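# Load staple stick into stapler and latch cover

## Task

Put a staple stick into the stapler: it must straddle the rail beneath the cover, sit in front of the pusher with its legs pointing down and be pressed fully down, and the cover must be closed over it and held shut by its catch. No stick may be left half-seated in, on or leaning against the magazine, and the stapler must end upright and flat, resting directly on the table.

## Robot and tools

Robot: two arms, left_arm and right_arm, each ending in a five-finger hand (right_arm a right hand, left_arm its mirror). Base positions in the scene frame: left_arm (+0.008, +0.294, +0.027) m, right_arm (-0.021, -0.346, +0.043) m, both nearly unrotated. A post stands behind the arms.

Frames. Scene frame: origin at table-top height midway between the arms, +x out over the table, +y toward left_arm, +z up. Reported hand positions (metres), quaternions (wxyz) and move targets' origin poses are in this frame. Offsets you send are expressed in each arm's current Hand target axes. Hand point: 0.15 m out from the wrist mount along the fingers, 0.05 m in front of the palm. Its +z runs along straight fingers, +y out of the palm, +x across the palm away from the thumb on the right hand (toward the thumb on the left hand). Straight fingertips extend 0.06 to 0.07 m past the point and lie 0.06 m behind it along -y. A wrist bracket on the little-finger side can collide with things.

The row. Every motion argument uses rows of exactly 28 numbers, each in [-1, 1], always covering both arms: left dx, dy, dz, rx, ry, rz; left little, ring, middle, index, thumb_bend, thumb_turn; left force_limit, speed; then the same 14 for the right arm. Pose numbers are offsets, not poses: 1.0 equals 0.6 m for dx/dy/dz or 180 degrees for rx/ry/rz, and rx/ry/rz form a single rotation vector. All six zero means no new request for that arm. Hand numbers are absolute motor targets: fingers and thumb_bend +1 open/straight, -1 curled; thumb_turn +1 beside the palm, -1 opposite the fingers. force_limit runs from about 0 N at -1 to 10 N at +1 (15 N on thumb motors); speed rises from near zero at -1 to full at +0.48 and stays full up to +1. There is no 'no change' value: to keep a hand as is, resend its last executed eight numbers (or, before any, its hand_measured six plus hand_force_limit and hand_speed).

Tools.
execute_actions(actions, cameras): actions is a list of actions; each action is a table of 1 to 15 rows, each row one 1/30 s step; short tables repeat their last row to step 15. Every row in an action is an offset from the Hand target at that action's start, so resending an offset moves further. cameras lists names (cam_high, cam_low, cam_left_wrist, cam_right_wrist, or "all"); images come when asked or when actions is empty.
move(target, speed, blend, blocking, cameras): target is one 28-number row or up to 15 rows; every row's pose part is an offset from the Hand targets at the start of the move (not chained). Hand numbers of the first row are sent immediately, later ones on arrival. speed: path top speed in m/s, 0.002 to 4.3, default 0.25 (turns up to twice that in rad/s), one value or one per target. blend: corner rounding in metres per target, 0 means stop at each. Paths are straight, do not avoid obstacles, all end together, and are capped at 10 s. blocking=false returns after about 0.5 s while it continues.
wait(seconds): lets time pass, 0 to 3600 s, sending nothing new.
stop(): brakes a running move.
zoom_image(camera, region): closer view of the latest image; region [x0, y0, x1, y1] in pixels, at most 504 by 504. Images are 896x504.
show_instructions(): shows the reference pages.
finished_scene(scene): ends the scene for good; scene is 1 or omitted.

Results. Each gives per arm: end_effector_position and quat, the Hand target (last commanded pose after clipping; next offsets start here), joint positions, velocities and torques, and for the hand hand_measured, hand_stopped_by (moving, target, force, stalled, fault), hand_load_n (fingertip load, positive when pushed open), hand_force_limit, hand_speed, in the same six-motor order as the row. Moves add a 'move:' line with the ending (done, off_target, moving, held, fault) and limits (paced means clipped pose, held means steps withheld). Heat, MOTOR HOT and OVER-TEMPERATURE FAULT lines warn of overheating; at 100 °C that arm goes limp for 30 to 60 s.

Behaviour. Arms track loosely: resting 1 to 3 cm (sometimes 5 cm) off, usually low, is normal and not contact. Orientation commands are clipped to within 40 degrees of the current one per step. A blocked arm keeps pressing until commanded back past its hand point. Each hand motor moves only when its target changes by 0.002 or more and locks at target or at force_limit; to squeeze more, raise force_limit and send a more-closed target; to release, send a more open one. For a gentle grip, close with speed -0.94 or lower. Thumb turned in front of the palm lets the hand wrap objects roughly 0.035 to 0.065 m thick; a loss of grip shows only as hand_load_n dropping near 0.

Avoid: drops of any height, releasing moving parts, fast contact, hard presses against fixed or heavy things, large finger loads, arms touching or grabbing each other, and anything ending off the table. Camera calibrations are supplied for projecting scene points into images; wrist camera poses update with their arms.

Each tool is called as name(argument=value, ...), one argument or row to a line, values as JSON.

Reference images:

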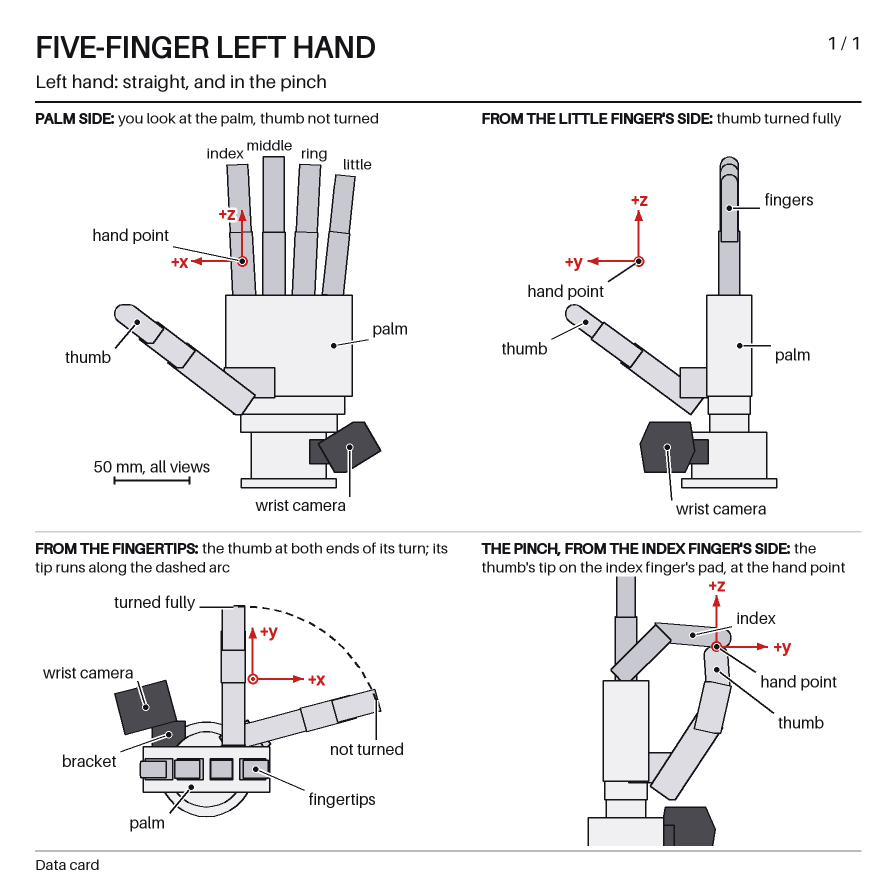

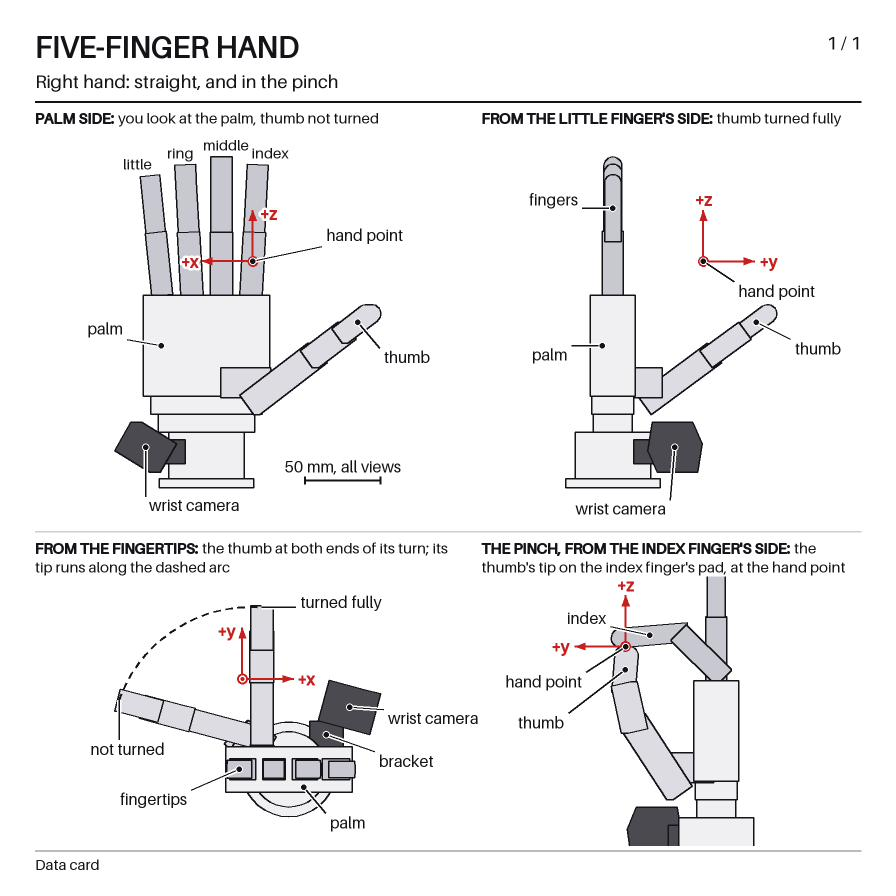

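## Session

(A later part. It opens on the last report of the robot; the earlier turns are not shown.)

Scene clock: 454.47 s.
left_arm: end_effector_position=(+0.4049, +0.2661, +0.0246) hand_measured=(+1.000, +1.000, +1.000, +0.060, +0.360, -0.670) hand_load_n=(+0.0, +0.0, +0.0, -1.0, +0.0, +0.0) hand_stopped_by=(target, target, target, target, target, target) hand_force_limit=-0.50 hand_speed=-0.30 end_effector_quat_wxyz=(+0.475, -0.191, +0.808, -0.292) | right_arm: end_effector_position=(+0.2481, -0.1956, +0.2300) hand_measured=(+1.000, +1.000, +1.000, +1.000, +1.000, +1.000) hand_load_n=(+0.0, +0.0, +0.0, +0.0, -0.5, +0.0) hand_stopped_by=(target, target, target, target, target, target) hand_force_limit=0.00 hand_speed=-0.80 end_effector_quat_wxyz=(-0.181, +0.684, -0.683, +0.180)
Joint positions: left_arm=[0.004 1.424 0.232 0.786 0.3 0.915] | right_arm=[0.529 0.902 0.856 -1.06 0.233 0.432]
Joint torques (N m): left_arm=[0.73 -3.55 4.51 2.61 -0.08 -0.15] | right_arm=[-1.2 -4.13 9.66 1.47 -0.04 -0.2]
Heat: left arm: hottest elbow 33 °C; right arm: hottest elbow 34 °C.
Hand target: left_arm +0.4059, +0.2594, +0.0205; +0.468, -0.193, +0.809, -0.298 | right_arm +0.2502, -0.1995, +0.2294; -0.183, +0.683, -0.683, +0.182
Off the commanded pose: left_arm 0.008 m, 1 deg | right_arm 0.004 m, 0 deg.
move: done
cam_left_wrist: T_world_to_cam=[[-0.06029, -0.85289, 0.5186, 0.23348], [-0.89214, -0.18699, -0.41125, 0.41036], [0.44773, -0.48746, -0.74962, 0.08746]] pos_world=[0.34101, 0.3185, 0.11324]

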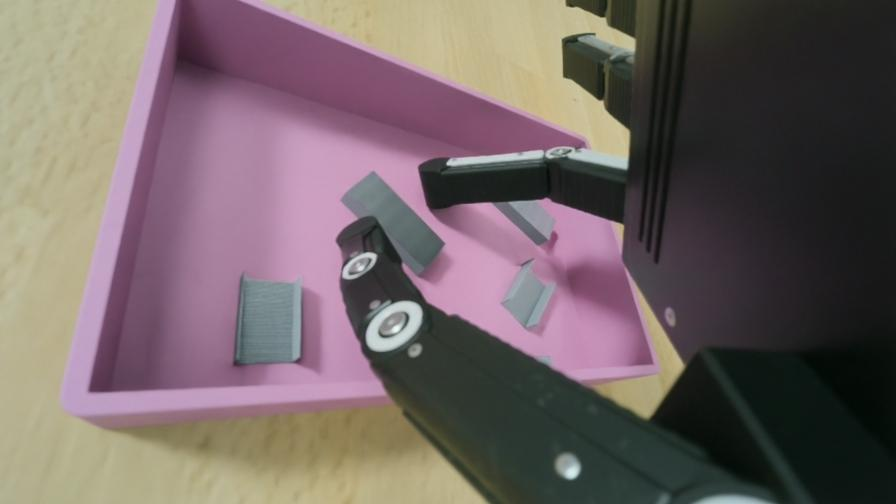

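move(
  target=[0.0043,0.0044,0.0026,0,0,0,1,1,1,0.06,0.36,-0.67,-0.5,-0.3,0,0,0,0,0,0,1,1,1,1,1,1,0,-0.8],
  speed=0.03,
  cameras=["cam_left_wrist"],
)

Scene clock: 455.93 s.
left_arm: end_effector_position=(+0.4072, +0.2662, +0.0239) hand_measured=(+1.000, +1.000, +1.000, +0.060, +0.360, -0.670) hand_load_n=(+0.0, +0.0, +0.0, -1.5, +0.0, +0.0) hand_stopped_by=(target, target, target, target, target, target) hand_force_limit=-0.50 hand_speed=-0.30 end_effector_quat_wxyz=(+0.479, -0.189, +0.805, -0.293) | right_arm: end_effector_position=(+0.2481, -0.1956, +0.2300) hand_measured=(+1.000, +1.000, +1.000, +1.000, +1.000, +1.000) hand_load_n=(+0.0, +0.0, +0.0, +0.0, +0.0, +0.0) hand_stopped_by=(target, target, target, target, target, target) hand_force_limit=0.00 hand_speed=-0.80 end_effector_quat_wxyz=(-0.181, +0.684, -0.683, +0.180)
Joint positions: left_arm=[0.004 1.444 0.232 0.817 0.3 0.915] | right_arm=[0.529 0.902 0.856 -1.06 0.233 0.432]
Joint torques (N m): left_arm=[0.5 -3.6 4.38 2.26 -0.11 -0.15] | right_arm=[-1.14 -4.19 9.68 1.47 -0.06 -0.21]
Heat: left arm: hottest elbow 33 °C; right arm: hottest elbow 34 °C.
Hand target: left_arm +0.4059, +0.2594, +0.0165; +0.468, -0.193, +0.809, -0.298 | right_arm +0.2502, -0.1995, +0.2294; -0.183, +0.683, -0.683, +0.182
Off the commanded pose: left_arm 0.010 m, 2 deg | right_arm 0.004 m, 0 deg.
move: done
cam_left_wrist: T_world_to_cam=[[-0.06578, -0.85294, 0.51785, 0.23628], [-0.88773, -0.18695, -0.4207, 0.4105], [0.45565, -0.48738, -0.74488, 0.08252]] pos_world=[0.34236, 0.3185, 0.11181]

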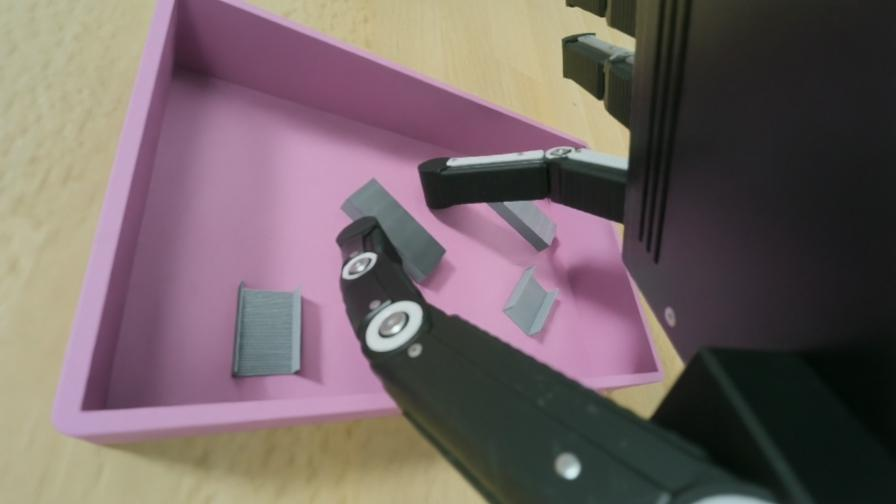

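move(
  target=[0,0,0,0,0,0,1,1,1,-0.2,0.36,-0.67,-0.4,-0.94,0,0,0,0,0,0,1,1,1,1,1,1,0,-0.8],
  cameras=["cam_left_wrist"],
)

wait(
  seconds=2,
  cameras=["cam_left_wrist"],
)

Scene clock: 458.20 s.
left_arm: end_effector_position=(+0.4067, +0.2657, +0.0223) hand_measured=(+1.000, +1.000, +1.000, -0.170, +0.360, -0.670) hand_load_n=(+0.0, +0.0, +0.0, +3.0, +1.0, -0.5) hand_stopped_by=(target, target, target, force, target, target) hand_force_limit=-0.40 hand_speed=-0.94 end_effector_quat_wxyz=(+0.478, -0.189, +0.806, -0.293) | right_arm: end_effector_position=(+0.2481, -0.1956, +0.2300) hand_measured=(+1.000, +1.000, +1.000, +1.000, +1.000, +1.000) hand_load_n=(+0.0, +0.0, +0.0, +0.0, -0.5, +0.0) hand_stopped_by=(target, target, target, target, target, target) hand_force_limit=0.00 hand_speed=-0.80 end_effector_quat_wxyz=(-0.181, +0.684, -0.683, +0.180)
Joint positions: left_arm=[0.003 1.449 0.232 0.817 0.3 0.915] | right_arm=[0.529 0.902 0.856 -1.06 0.233 0.432]
Joint torques (N m): left_arm=[0.62 -3.84 4.31 2.29 -0.1 -0.16] | right_arm=[-1.2 -4.37 9.63 1.44 -0.02 -0.2]
Heat: left arm: hottest elbow 33 °C; right arm: hottest elbow 34 °C.
Hand target: left_arm +0.4059, +0.2594, +0.0165; +0.468, -0.193, +0.809, -0.298 | right_arm +0.2502, -0.1995, +0.2294; -0.183, +0.683, -0.683, +0.182
Off the commanded pose: left_arm 0.009 m, 1 deg | right_arm 0.004 m, 0 deg.
move: done
cam_left_wrist: T_world_to_cam=[[-0.0648, -0.85282, 0.51817, 0.2362], [-0.88954, -0.18596, -0.4173, 0.40975], [0.45224, -0.48797, -0.74657, 0.08294]] pos_world=[0.34228, 0.3181, 0.11052]

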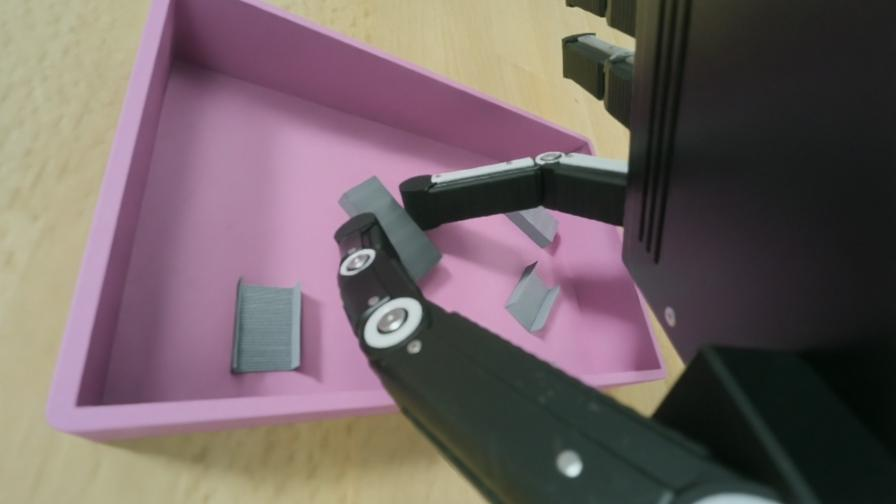

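Scene clock: 460.20 s.
left_arm: end_effector_position=(+0.4067, +0.2657, +0.0223) hand_measured=(+1.000, +1.000, +1.000, -0.170, +0.360, -0.670) hand_load_n=(+0.0, +0.0, +0.0, +3.0, +0.5, -1.0) hand_stopped_by=(target, target, target, force, target, target) hand_force_limit=-0.40 hand_speed=-0.94 end_effector_quat_wxyz=(+0.478, -0.189, +0.806, -0.293) | right_arm: end_effector_position=(+0.2481, -0.1956, +0.2300) hand_measured=(+1.000, +1.000, +1.000, +1.000, +1.000, +1.000) hand_load_n=(+0.0, +0.0, +0.0, -0.5, +0.0, +0.0) hand_stopped_by=(target, target, target, target, target, target) hand_force_limit=0.00 hand_speed=-0.80 end_effector_quat_wxyz=(-0.181, +0.684, -0.683, +0.180)
Joint positions: left_arm=[0.003 1.449 0.232 0.817 0.3 0.915] | right_arm=[0.529 0.902 0.856 -1.06 0.233 0.432]
Joint torques (N m): left_arm=[0.62 -3.96 4.25 2.35 -0.1 -0.14] | right_arm=[-1.14 -4.13 9.66 1.47 -0.04 -0.2]
Heat: left arm: hottest elbow 33 °C; right arm: hottest elbow 34 °C.
Hand target: left_arm +0.4059, +0.2594, +0.0165; +0.468, -0.193, +0.809, -0.298 | right_arm +0.2502, -0.1995, +0.2294; -0.183, +0.683, -0.683, +0.182
Off the commanded pose: left_arm 0.009 m, 1 deg | right_arm 0.004 m, 0 deg.
wait: 2.00 s; at rest by 0.17 s
cam_left_wrist: T_world_to_cam=[[-0.0648, -0.85282, 0.51817, 0.2362], [-0.88954, -0.18596, -0.4173, 0.40975], [0.45224, -0.48797, -0.74657, 0.08294]] pos_world=[0.34228, 0.3181, 0.11052]

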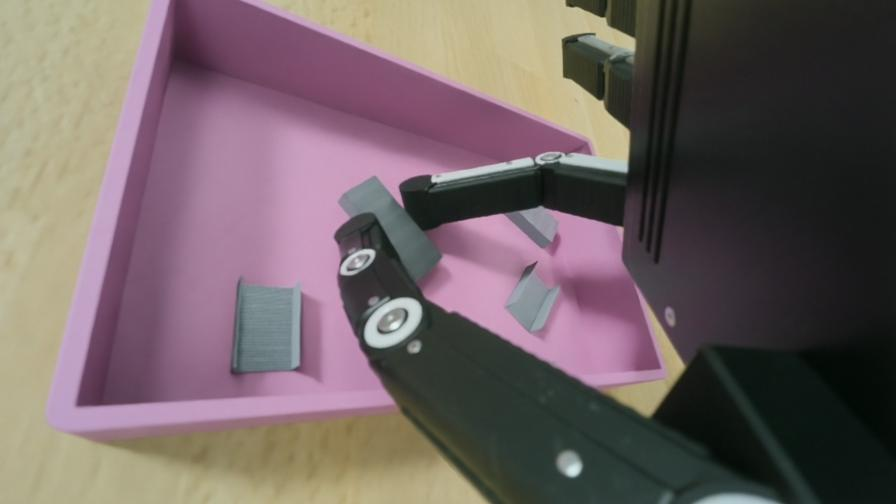

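zoom_image(
  camera="cam_left_wrist",
  region=[300, 130, 500, 320],
)

Scaled by 2.520.

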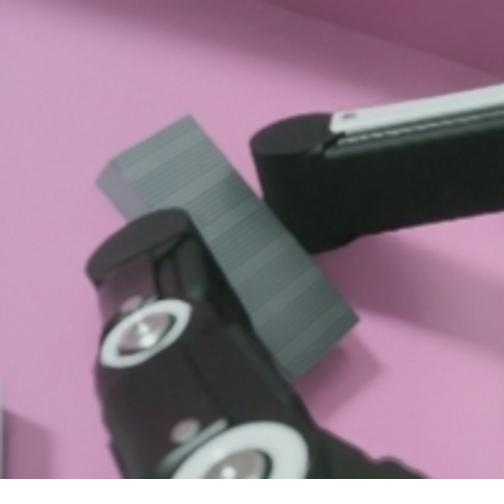

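move(
  target=[-0.0483,-0.0497,-0.0288,0,0,0,1,1,1,-0.2,0.36,-0.67,-0.4,-0.94,0,0,0,0,0,0,1,1,1,1,1,1,0,-0.8],
  speed=0.04,
  cameras=["cam_left_wrist"],
)

Scene clock: 462.33 s.
left_arm: end_effector_position=(+0.3911, +0.2656, +0.0452) hand_measured=(+1.000, +1.000, +1.000, -0.170, +0.360, -0.670) hand_load_n=(+0.0, +0.0, +0.0, +2.5, +1.5, +0.5) hand_stopped_by=(target, target, target, force, target, target) hand_force_limit=-0.40 hand_speed=-0.94 end_effector_quat_wxyz=(+0.457, -0.197, +0.818, -0.288) | right_arm: end_effector_position=(+0.2481, -0.1956, +0.2300) hand_measured=(+1.000, +1.000, +1.000, +1.000, +1.000, +1.000) hand_load_n=(+0.0, +0.0, +0.0, +0.0, +0.0, +0.0) hand_stopped_by=(target, target, target, target, target, target) hand_force_limit=0.00 hand_speed=-0.80 end_effector_quat_wxyz=(-0.181, +0.684, -0.683, +0.180)
Joint positions: left_arm=[0.003 1.231 0.238 0.543 0.3 0.914] | right_arm=[0.529 0.902 0.856 -1.06 0.233 0.432]
Joint torques (N m): left_arm=[0.56 -5.19 7.64 1.91 -0.05 -0.16] | right_arm=[-1.32 -4.19 9.63 1.47 -0.04 -0.19]
Heat: left arm: hottest elbow 33 °C; right arm: hottest elbow 34 °C.
Hand target: left_arm +0.4058, +0.2595, +0.0615; +0.468, -0.193, +0.809, -0.298 | right_arm +0.2502, -0.1995, +0.2294; -0.183, +0.683, -0.683, +0.182
Off the commanded pose: left_arm 0.023 m, 2 deg | right_arm 0.004 m, 0 deg.
move: off_target (left_arm)
cam_left_wrist: T_world_to_cam=[[-0.03826, -0.85222, 0.52178, 0.21248], [-0.90931, -0.18684, -0.37183, 0.41125], [0.41437, -0.48868, -0.76778, 0.12297]] pos_world=[0.33113, 0.31801, 0.13645]

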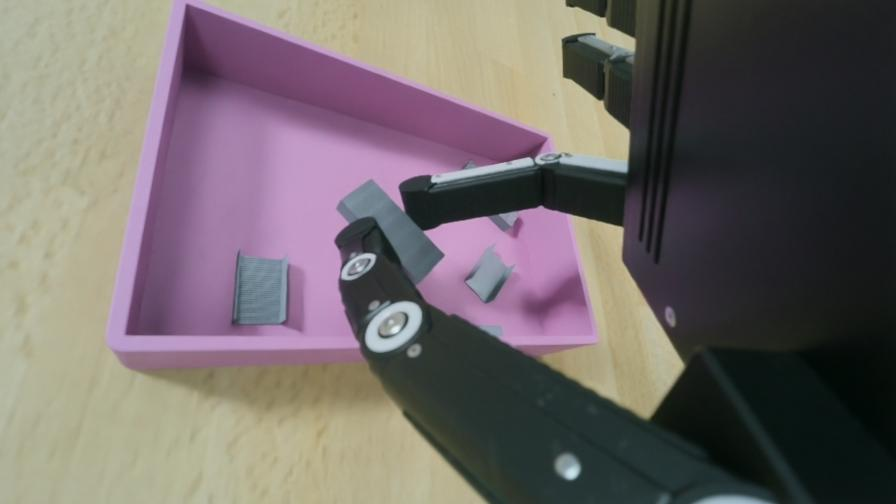

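zoom_image(
  camera="cam_left_wrist",
  region=[300, 130, 500, 320],
)

Scaled by 2.520.

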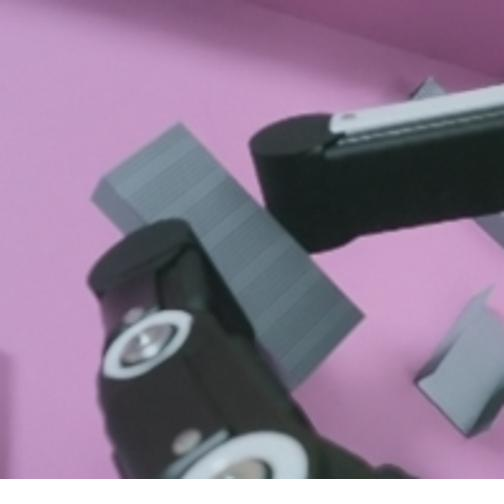

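move(
  target=[-0.0536,-0.0552,-0.0320,0,0,0,1,1,1,-0.2,0.36,-0.67,-0.4,-0.94,0,0,0,0,0,0,1,1,1,1,1,1,0,-0.8],
  speed=0.06,
  cameras=["all"],
)

zoom_image(
  camera="cam_right_wrist",
  region=[280, 170, 540, 290],
)

Scene clock: 467.50 s.
left_arm: end_effector_position=(+0.3908, +0.2656, +0.0897) hand_measured=(+1.000, +1.000, +1.000, -0.170, +0.360, -0.670) hand_load_n=(+0.0, -0.5, +0.0, +2.0, +1.5, +0.0) hand_stopped_by=(target, target, target, force, target, target) hand_force_limit=-0.40 hand_speed=-0.94 end_effector_quat_wxyz=(+0.455, -0.198, +0.819, -0.288) | right_arm: end_effector_position=(+0.2481, -0.1956, +0.2300) hand_measured=(+1.000, +1.000, +1.000, +1.000, +1.000, +1.000) hand_load_n=(+0.0, +0.0, +0.0, +0.5, +0.0, +0.0) hand_stopped_by=(target, target, target, target, target, target) hand_force_limit=0.00 hand_speed=-0.80 end_effector_quat_wxyz=(-0.181, +0.684, -0.683, +0.180)
Joint positions: left_arm=[0.003 1.025 0.299 0.27 0.3 0.914] | right_arm=[0.529 0.902 0.856 -1.06 0.233 0.432]
Joint torques (N m): left_arm=[0.44 -4.07 9.63 1.88 -0.03 -0.15] | right_arm=[-1.08 -4.25 9.65 1.44 -0.04 -0.18]
Heat: left arm: hottest elbow 33 °C; right arm: hottest elbow 34 °C.
Hand target: left_arm +0.4058, +0.2596, +0.1114; +0.468, -0.193, +0.809, -0.298 | right_arm +0.2502, -0.1995, +0.2294; -0.183, +0.683, -0.683, +0.182
Off the commanded pose: left_arm 0.027 m, 2 deg | right_arm 0.004 m, 0 deg.
move: off_target (left_arm)
cam_left_wrist: T_world_to_cam=[[-0.03505, -0.85221, 0.52203, 0.18795], [-0.91156, -0.18686, -0.36626, 0.42799], [0.40968, -0.4887, -0.77029, 0.15933]] pos_world=[0.33146, 0.31801, 0.18137]
cam_right_wrist: T_world_to_cam=[[-0.82857, -0.25205, -0.49994, 0.27459], [-0.499, 0.73738, 0.45526, 0.1413], [0.25389, 0.62669, -0.73675, 0.34005]] pos_world=[0.21169, -0.24809, 0.32349]

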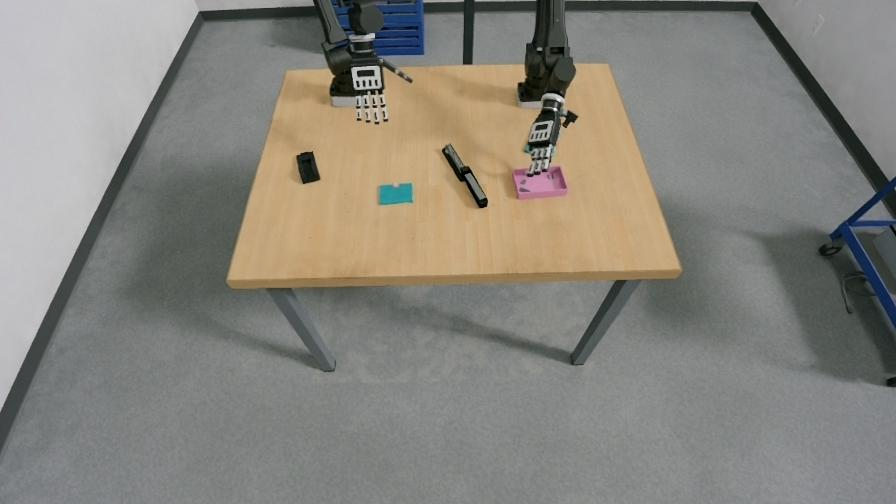

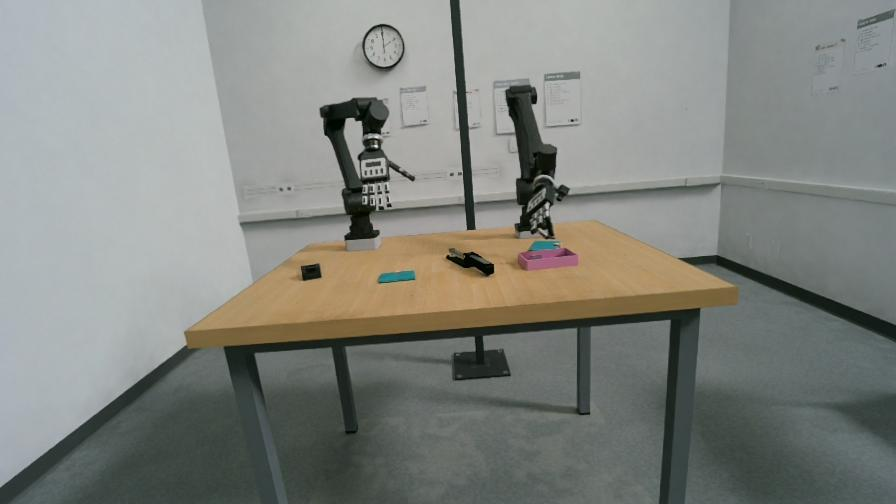

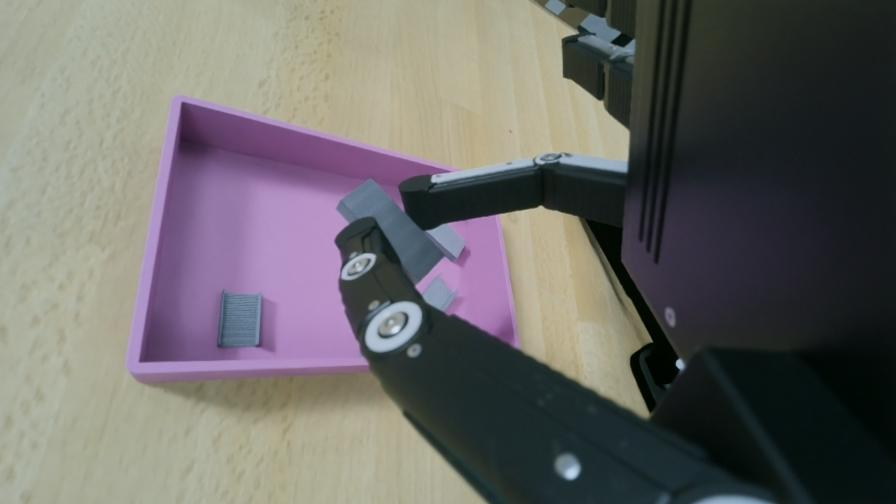

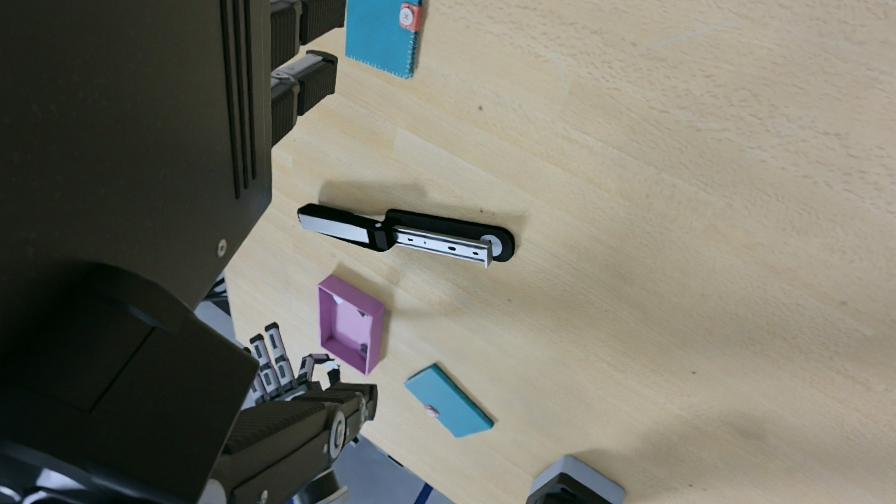

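Scaled by 1.938.

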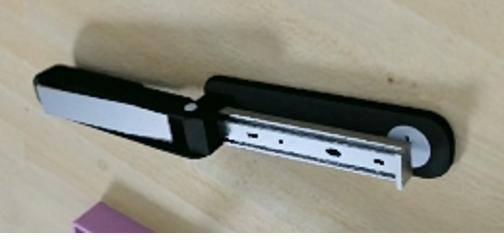

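zoom_image(
  camera="cam_high",
  region=[420, 120, 600, 220],
)

zoom_image(
  camera="cam_low",
  region=[420, 220, 600, 300],
)

Scaled by 2.800.

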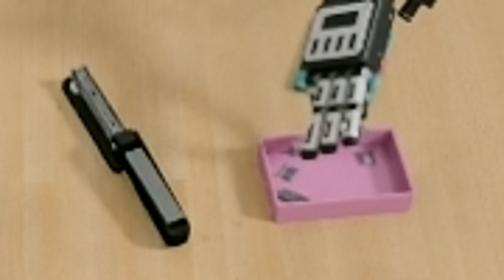

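Scaled by 2.800.

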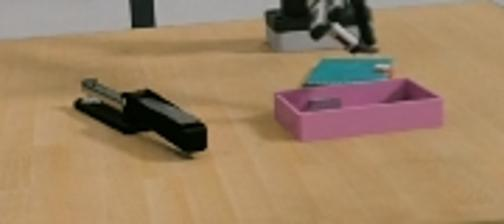

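move(
  target=[
    [-0.0429,-0.0442,-0.0256,0,0,0,1,1,1,-0.2,0.36,-0.67,-0.4,-0.94,0,0,0,0,0,0,1,1,1,1,1,1,0,-0.8],
    [0.2637,-0.3197,-0.0577,0.1002,0.1032,0.0597,1,1,1,-0.2,0.36,-0.67,-0.4,-0.94,0,0,0,0,0,0,1,1,1,1,1,1,0,-0.8],
  ],
  speed=0.1,
  blend=0.02,
  cameras=["all"],
)

Scene clock: 472.77 s.
left_arm: end_effector_position=(+0.2969, +0.0484, +0.1320) hand_measured=(+1.000, +1.000, +1.000, -0.170, +0.360, -0.670) hand_load_n=(+0.0, +0.0, +0.0, +2.5, +1.5, +0.0) hand_stopped_by=(target, target, target, force, target, target) hand_force_limit=-0.40 hand_speed=-0.94 end_effector_quat_wxyz=(+0.375, +0.010, +0.843, -0.387) | right_arm: end_effector_position=(+0.2481, -0.1956, +0.2300) hand_measured=(+1.000, +1.000, +1.000, +1.000, +1.000, +1.000) hand_load_n=(+0.0, +0.0, +0.0, +0.0, -0.5, +0.0) hand_stopped_by=(target, target, target, target, target, target) hand_force_limit=0.00 hand_speed=-0.80 end_effector_quat_wxyz=(-0.181, +0.684, -0.683, +0.180)
Joint positions: left_arm=[-0.724 0.866 0.356 0.075 0.082 0.82] | right_arm=[0.529 0.902 0.856 -1.06 0.233 0.432]
Joint torques (N m): left_arm=[0.62 -1.32 10.45 2.88 -0.15 -0.17] | right_arm=[-1.38 -4.31 9.65 1.47 -0.02 -0.22]
Heat: left arm: hottest elbow 34 °C; right arm: hottest elbow 34 °C.
Hand target: left_arm +0.3050, +0.0330, +0.1504; +0.383, +0.009, +0.831, -0.403 | right_arm +0.2502, -0.1995, +0.2294; -0.183, +0.683, -0.683, +0.182
Off the commanded pose: left_arm 0.025 m, 2 deg | right_arm 0.004 m, 0 deg.
move: off_target (left_arm)
cam_left_wrist: T_world_to_cam=[[-0.43661, -0.73897, 0.51313, 0.09242], [-0.88901, 0.26692, -0.37204, 0.28939], [0.13796, -0.61861, -0.77349, 0.21158]] pos_world=[0.26844, 0.12194, 0.22389]
cam_right_wrist: T_world_to_cam=[[-0.82857, -0.25205, -0.49994, 0.27459], [-0.499, 0.73738, 0.45526, 0.1413], [0.25389, 0.62669, -0.73675, 0.34005]] pos_world=[0.21169, -0.24809, 0.32349]

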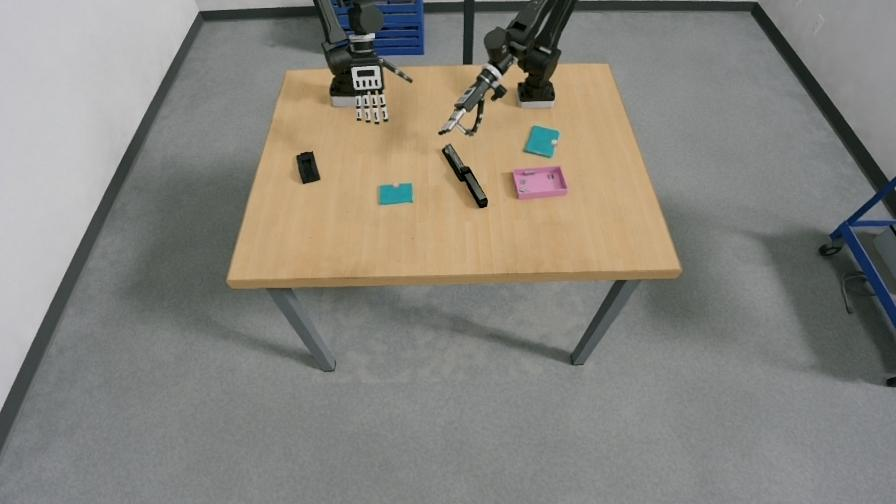

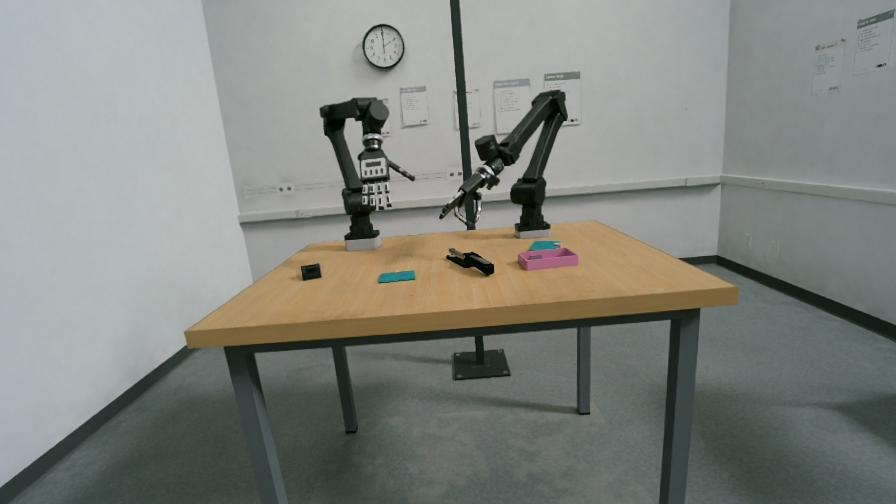

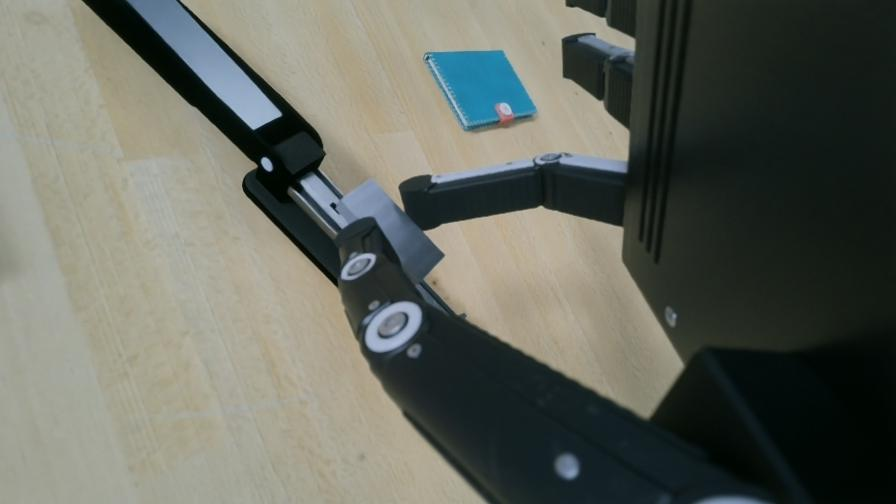

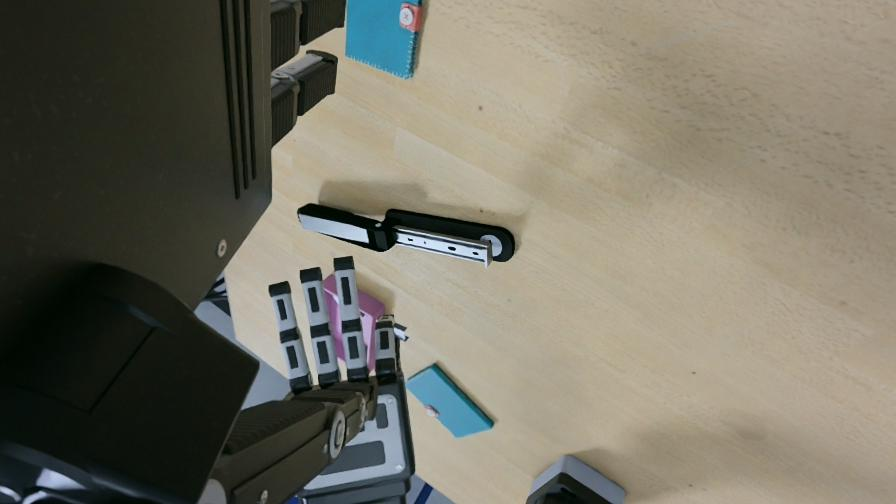

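zoom_image(
  camera="cam_left_wrist",
  region=[230, 90, 500, 350],
)

Scaled by 1.867.

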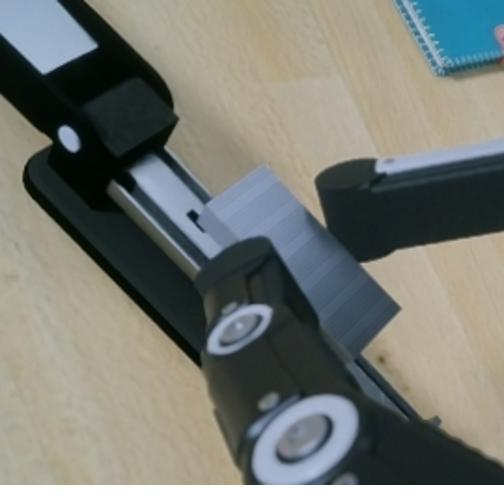

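move(
  target=[0.1055,0.0122,0.0732,0,0,0,1,1,1,-0.2,0.36,-0.67,-0.4,-0.94,0,0,0,0,0,0,1,1,1,1,1,1,0,-0.8],
  speed=0.08,
  cameras=["cam_left_wrist","cam_right_wrist"],
)

zoom_image(
  camera="cam_left_wrist",
  region=[180, 60, 500, 370],
)

zoom_image(
  camera="cam_right_wrist",
  region=[280, 160, 540, 320],
)

Scene clock: 476.63 s.
left_arm: end_effector_position=(+0.2934, -0.0029, +0.0881) hand_measured=(+1.000, +1.000, +1.000, -0.170, +0.360, -0.670) hand_load_n=(+0.0, +0.0, +0.0, +2.0, +1.5, +0.0) hand_stopped_by=(target, target, target, force, target, target) hand_force_limit=-0.40 hand_speed=-0.94 end_effector_quat_wxyz=(+0.386, +0.010, +0.834, -0.395) | right_arm: end_effector_position=(+0.2481, -0.1956, +0.2300) hand_measured=(+1.000, +1.000, +1.000, +1.000, +1.000, +1.000) hand_load_n=(+0.0, +0.0, +0.0, +0.0, -0.5, +0.0) hand_stopped_by=(target, target, target, target, target, target) hand_force_limit=0.00 hand_speed=-0.80 end_effector_quat_wxyz=(-0.181, +0.684, -0.683, +0.180)
Joint positions: left_arm=[-0.884 1.151 0.333 0.416 -0.068 0.758] | right_arm=[0.529 0.902 0.856 -1.06 0.233 0.432]
Joint torques (N m): left_arm=[0.38 -3.19 6.61 2.97 -0.21 -0.16] | right_arm=[-1.14 -4.37 9.72 1.47 -0.04 -0.19]
Heat: left arm: hottest elbow 34 °C; right arm: hottest elbow 34 °C.
Hand target: left_arm +0.2902, -0.0104, +0.0879; +0.382, +0.009, +0.831, -0.403 | right_arm +0.2502, -0.1995, +0.2294; -0.183, +0.683, -0.683, +0.182
Off the commanded pose: left_arm 0.008 m, 1 deg | right_arm 0.004 m, 0 deg.
move: done
cam_left_wrist: T_world_to_cam=[[-0.44834, -0.72922, 0.51694, 0.07869], [-0.87963, 0.25716, -0.40014, 0.28326], [0.15886, -0.63412, -0.75674, 0.13878]] pos_world=[0.2624, 0.07254, 0.17768]
cam_right_wrist: T_world_to_cam=[[-0.82857, -0.25205, -0.49994, 0.27459], [-0.499, 0.73738, 0.45526, 0.1413], [0.25389, 0.62669, -0.73675, 0.34005]] pos_world=[0.21169, -0.24809, 0.32349]

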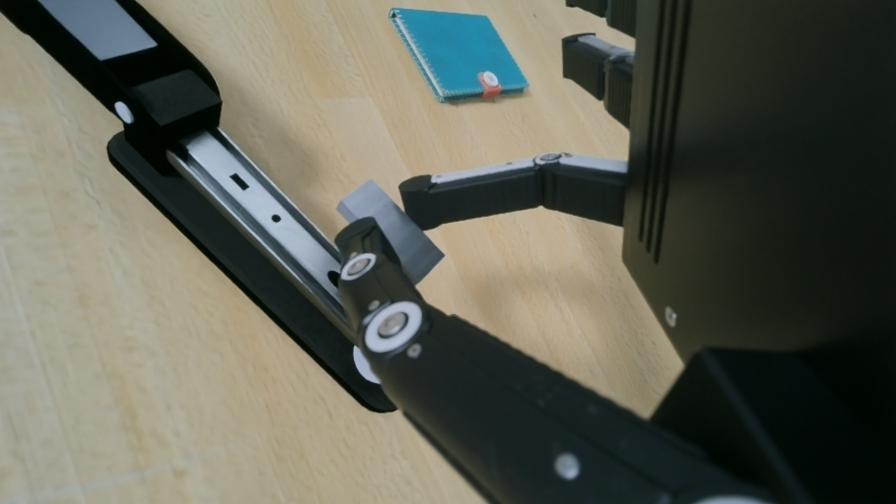

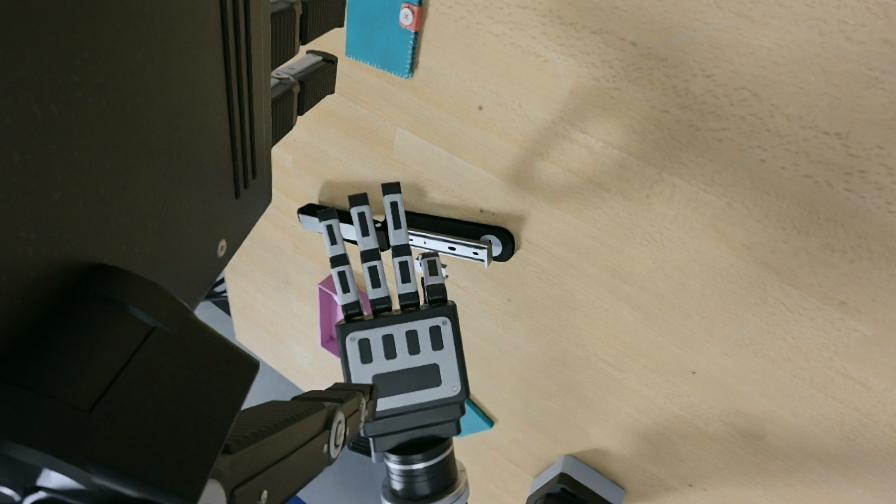

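Scaled by 1.575.

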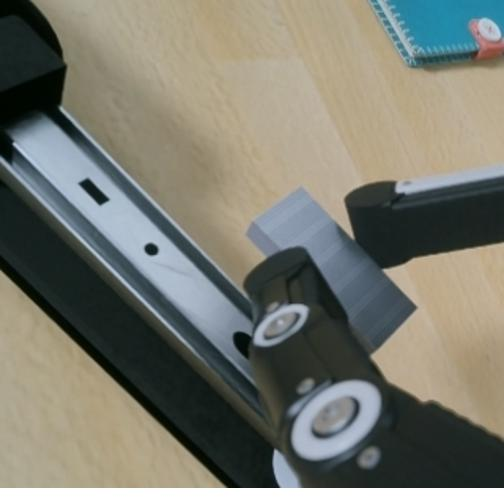

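Scaled by 1.938.

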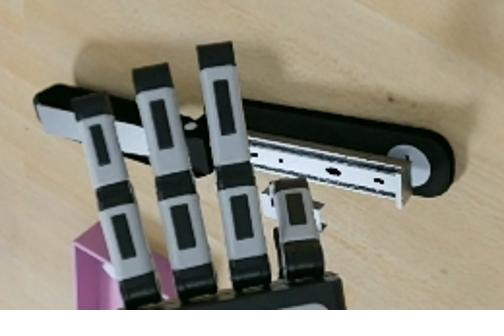

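move(
  target=[0.0378,0.0298,0.0154,0,0,0,1,1,1,-0.2,0.36,-0.67,-0.4,-0.94,0,0,0,0,0,0,1,1,1,1,1,1,0,-0.8],
  speed=0.05,
  cameras=["cam_low","cam_left_wrist","cam_right_wrist"],
)

zoom_image(
  camera="cam_left_wrist",
  region=[180, 60, 500, 370],
)

zoom_image(
  camera="cam_low",
  region=[420, 200, 560, 290],
)

zoom_image(
  camera="cam_right_wrist",
  region=[280, 160, 540, 320],
)

Scene clock: 480.77 s.
left_arm: end_effector_position=(+0.2896, -0.0044, +0.0588) hand_measured=(+1.000, +1.000, +1.000, -0.170, +0.360, -0.670) hand_load_n=(+0.0, +0.0, +0.0, +2.5, +1.5, +0.0) hand_stopped_by=(target, target, target, force, target, target) hand_force_limit=-0.40 hand_speed=-0.94 end_effector_quat_wxyz=(+0.387, +0.010, +0.833, -0.395) | right_arm: end_effector_position=(+0.2481, -0.1956, +0.2300) hand_measured=(+1.000, +1.000, +1.000, +1.000, +1.000, +1.000) hand_load_n=(-0.5, +0.0, +0.0, +0.0, +0.0, +0.0) hand_stopped_by=(target, target, target, target, target, target) hand_force_limit=0.00 hand_speed=-0.80 end_effector_quat_wxyz=(-0.181, +0.684, -0.683, +0.180)
Joint positions: left_arm=[-0.9 1.274 0.296 0.577 -0.082 0.752] | right_arm=[0.529 0.902 0.856 -1.06 0.233 0.432]
Joint torques (N m): left_arm=[0.62 -3.9 5.63 2.92 -0.19 -0.17] | right_arm=[-1.32 -4.13 9.65 1.51 -0.03 -0.2]
Heat: left arm: hottest elbow 34 °C; right arm: hottest elbow 35 °C.
Hand target: left_arm +0.2857, -0.0111, +0.0578; +0.382, +0.009, +0.832, -0.403 | right_arm +0.2502, -0.1995, +0.2294; -0.183, +0.683, -0.683, +0.182
Off the commanded pose: left_arm 0.008 m, 1 deg | right_arm 0.004 m, 0 deg.
move: done
cam_left_wrist: T_world_to_cam=[[-0.44838, -0.72898, 0.51725, 0.09104], [-0.87945, 0.25636, -0.40106, 0.26868], [0.15976, -0.63472, -0.75605, 0.11589]] pos_world=[0.2586, 0.07104, 0.14828]
cam_right_wrist: T_world_to_cam=[[-0.82857, -0.25205, -0.49994, 0.27459], [-0.499, 0.73738, 0.45526, 0.1413], [0.25389, 0.62669, -0.73675, 0.34005]] pos_world=[0.21169, -0.24809, 0.32349]

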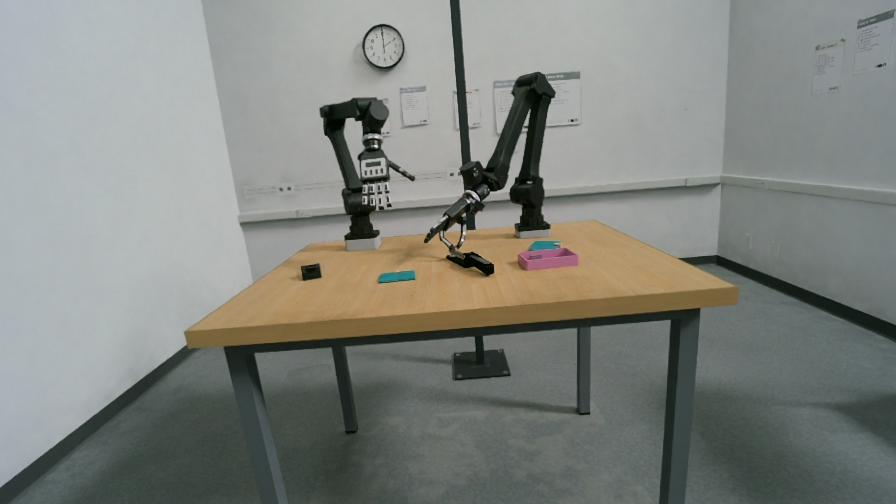

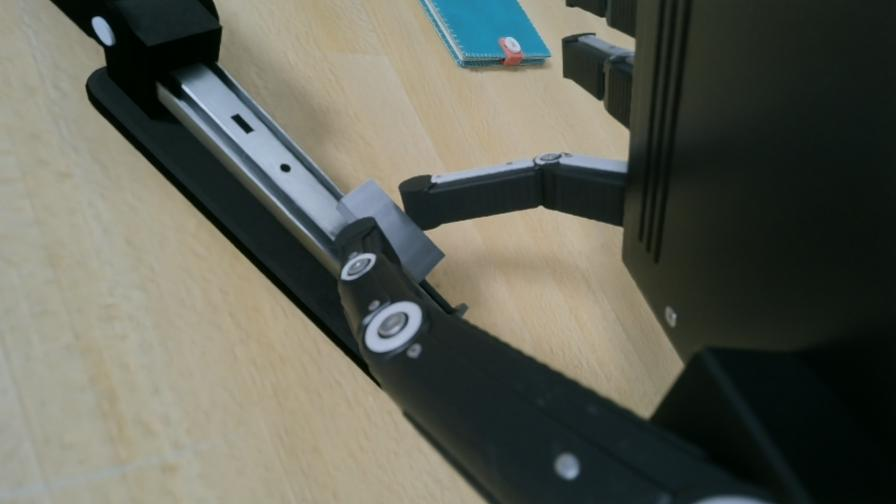

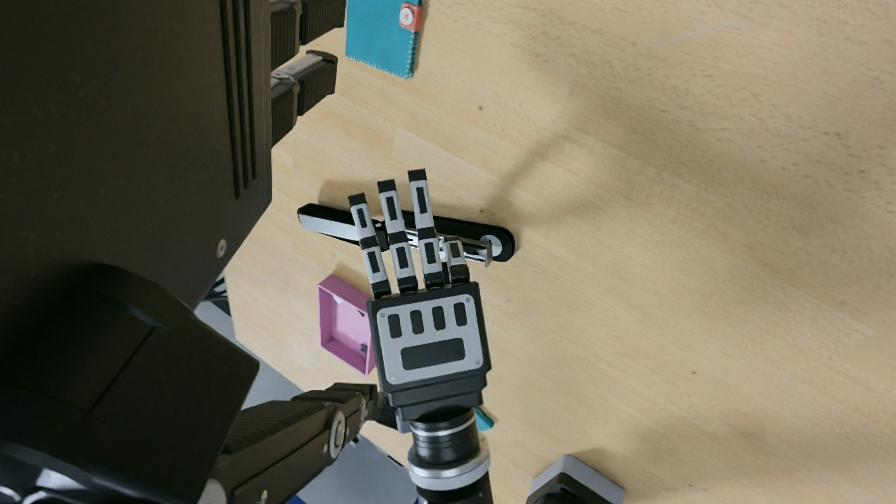

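Scaled by 1.575.

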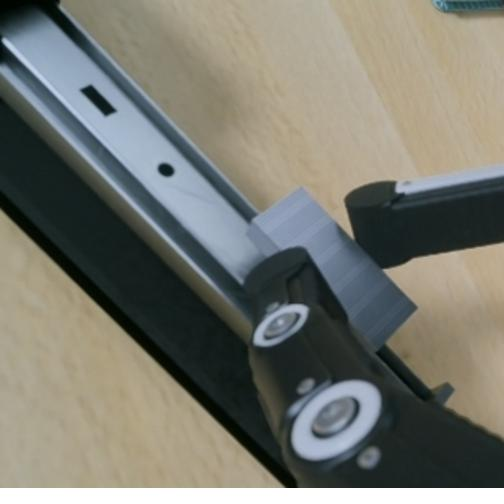

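Scaled by 3.600.

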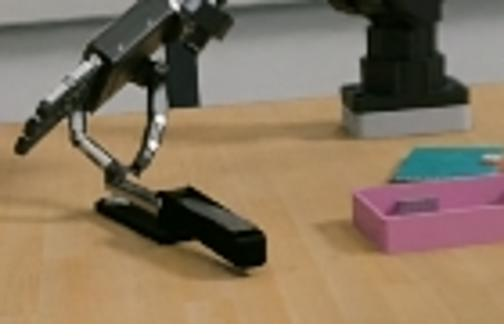

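Scaled by 1.938.

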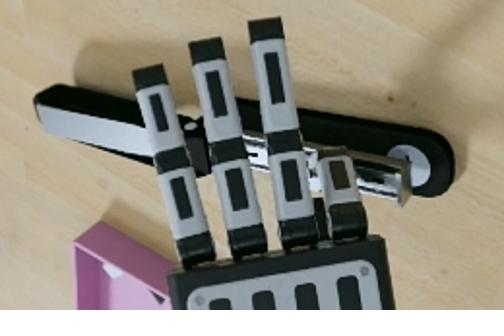

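zoom_image(
  camera="cam_left_wrist",
  region=[180, 70, 360, 270],
)

Scaled by 2.520.

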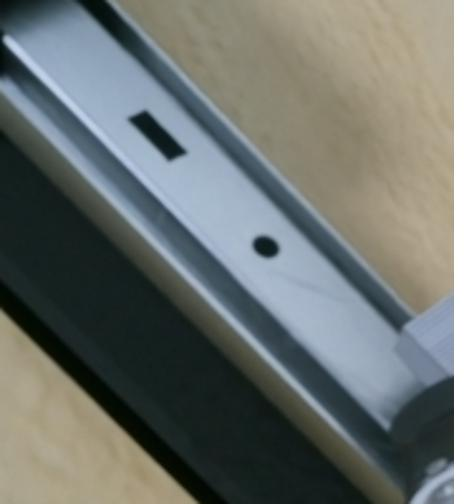

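move(
  target=[0.0113,0.0116,0.0067,0,0,0,1,1,1,-0.2,0.36,-0.67,-0.4,-0.94,0,0,0,0,0,0,1,1,1,1,1,1,0,-0.8],
  speed=0.03,
  cameras=["cam_left_wrist"],
)

zoom_image(
  camera="cam_left_wrist",
  region=[240, 90, 500, 350],
)

Scene clock: 483.73 s.
left_arm: end_effector_position=(+0.2900, -0.0051, +0.0490) hand_measured=(+1.000, +1.000, +1.000, -0.170, +0.360, -0.670) hand_load_n=(+0.0, +0.0, +0.0, +2.0, +1.5, +0.0) hand_stopped_by=(target, target, target, force, target, target) hand_force_limit=-0.40 hand_speed=-0.94 end_effector_quat_wxyz=(+0.387, +0.010, +0.833, -0.396) | right_arm: end_effector_position=(+0.2481, -0.1956, +0.2300) hand_measured=(+1.000, +1.000, +1.000, +1.000, +1.000, +1.000) hand_load_n=(-0.5, +0.0, +0.0, +0.0, +0.0, +0.0) hand_stopped_by=(target, target, target, target, target, target) hand_force_limit=0.00 hand_speed=-0.80 end_effector_quat_wxyz=(-0.181, +0.684, -0.683, +0.180)
Joint positions: left_arm=[-0.9 1.325 0.288 0.637 -0.082 0.752] | right_arm=[0.529 0.902 0.856 -1.06 0.233 0.432]
Joint torques (N m): left_arm=[0.38 -4.19 5.19 2.96 -0.19 -0.16] | right_arm=[-1.32 -4.07 9.69 1.46 -0.04 -0.19]
Heat: left arm: hottest elbow 34 °C; right arm: hottest elbow 35 °C.
Hand target: left_arm +0.2857, -0.0112, +0.0475; +0.383, +0.009, +0.831, -0.403 | right_arm +0.2502, -0.1995, +0.2294; -0.183, +0.683, -0.683, +0.182
Off the commanded pose: left_arm 0.008 m, 1 deg | right_arm 0.004 m, 0 deg.
move: done
cam_left_wrist: T_world_to_cam=[[-0.44921, -0.72807, 0.51781, 0.09594], [-0.8789, 0.25603, -0.40247, 0.26519], [0.16045, -0.63589, -0.75492, 0.10772]] pos_world=[0.25889, 0.07045, 0.13837]

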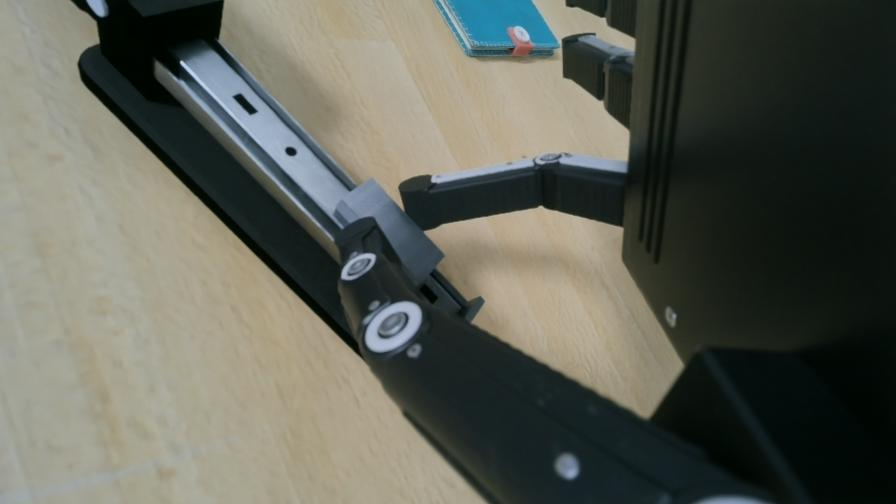

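Scaled by 1.938.

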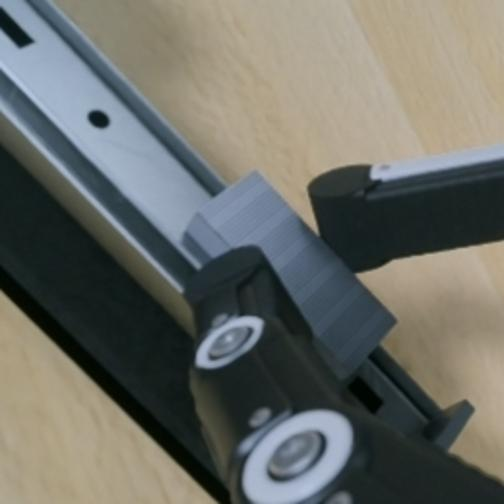

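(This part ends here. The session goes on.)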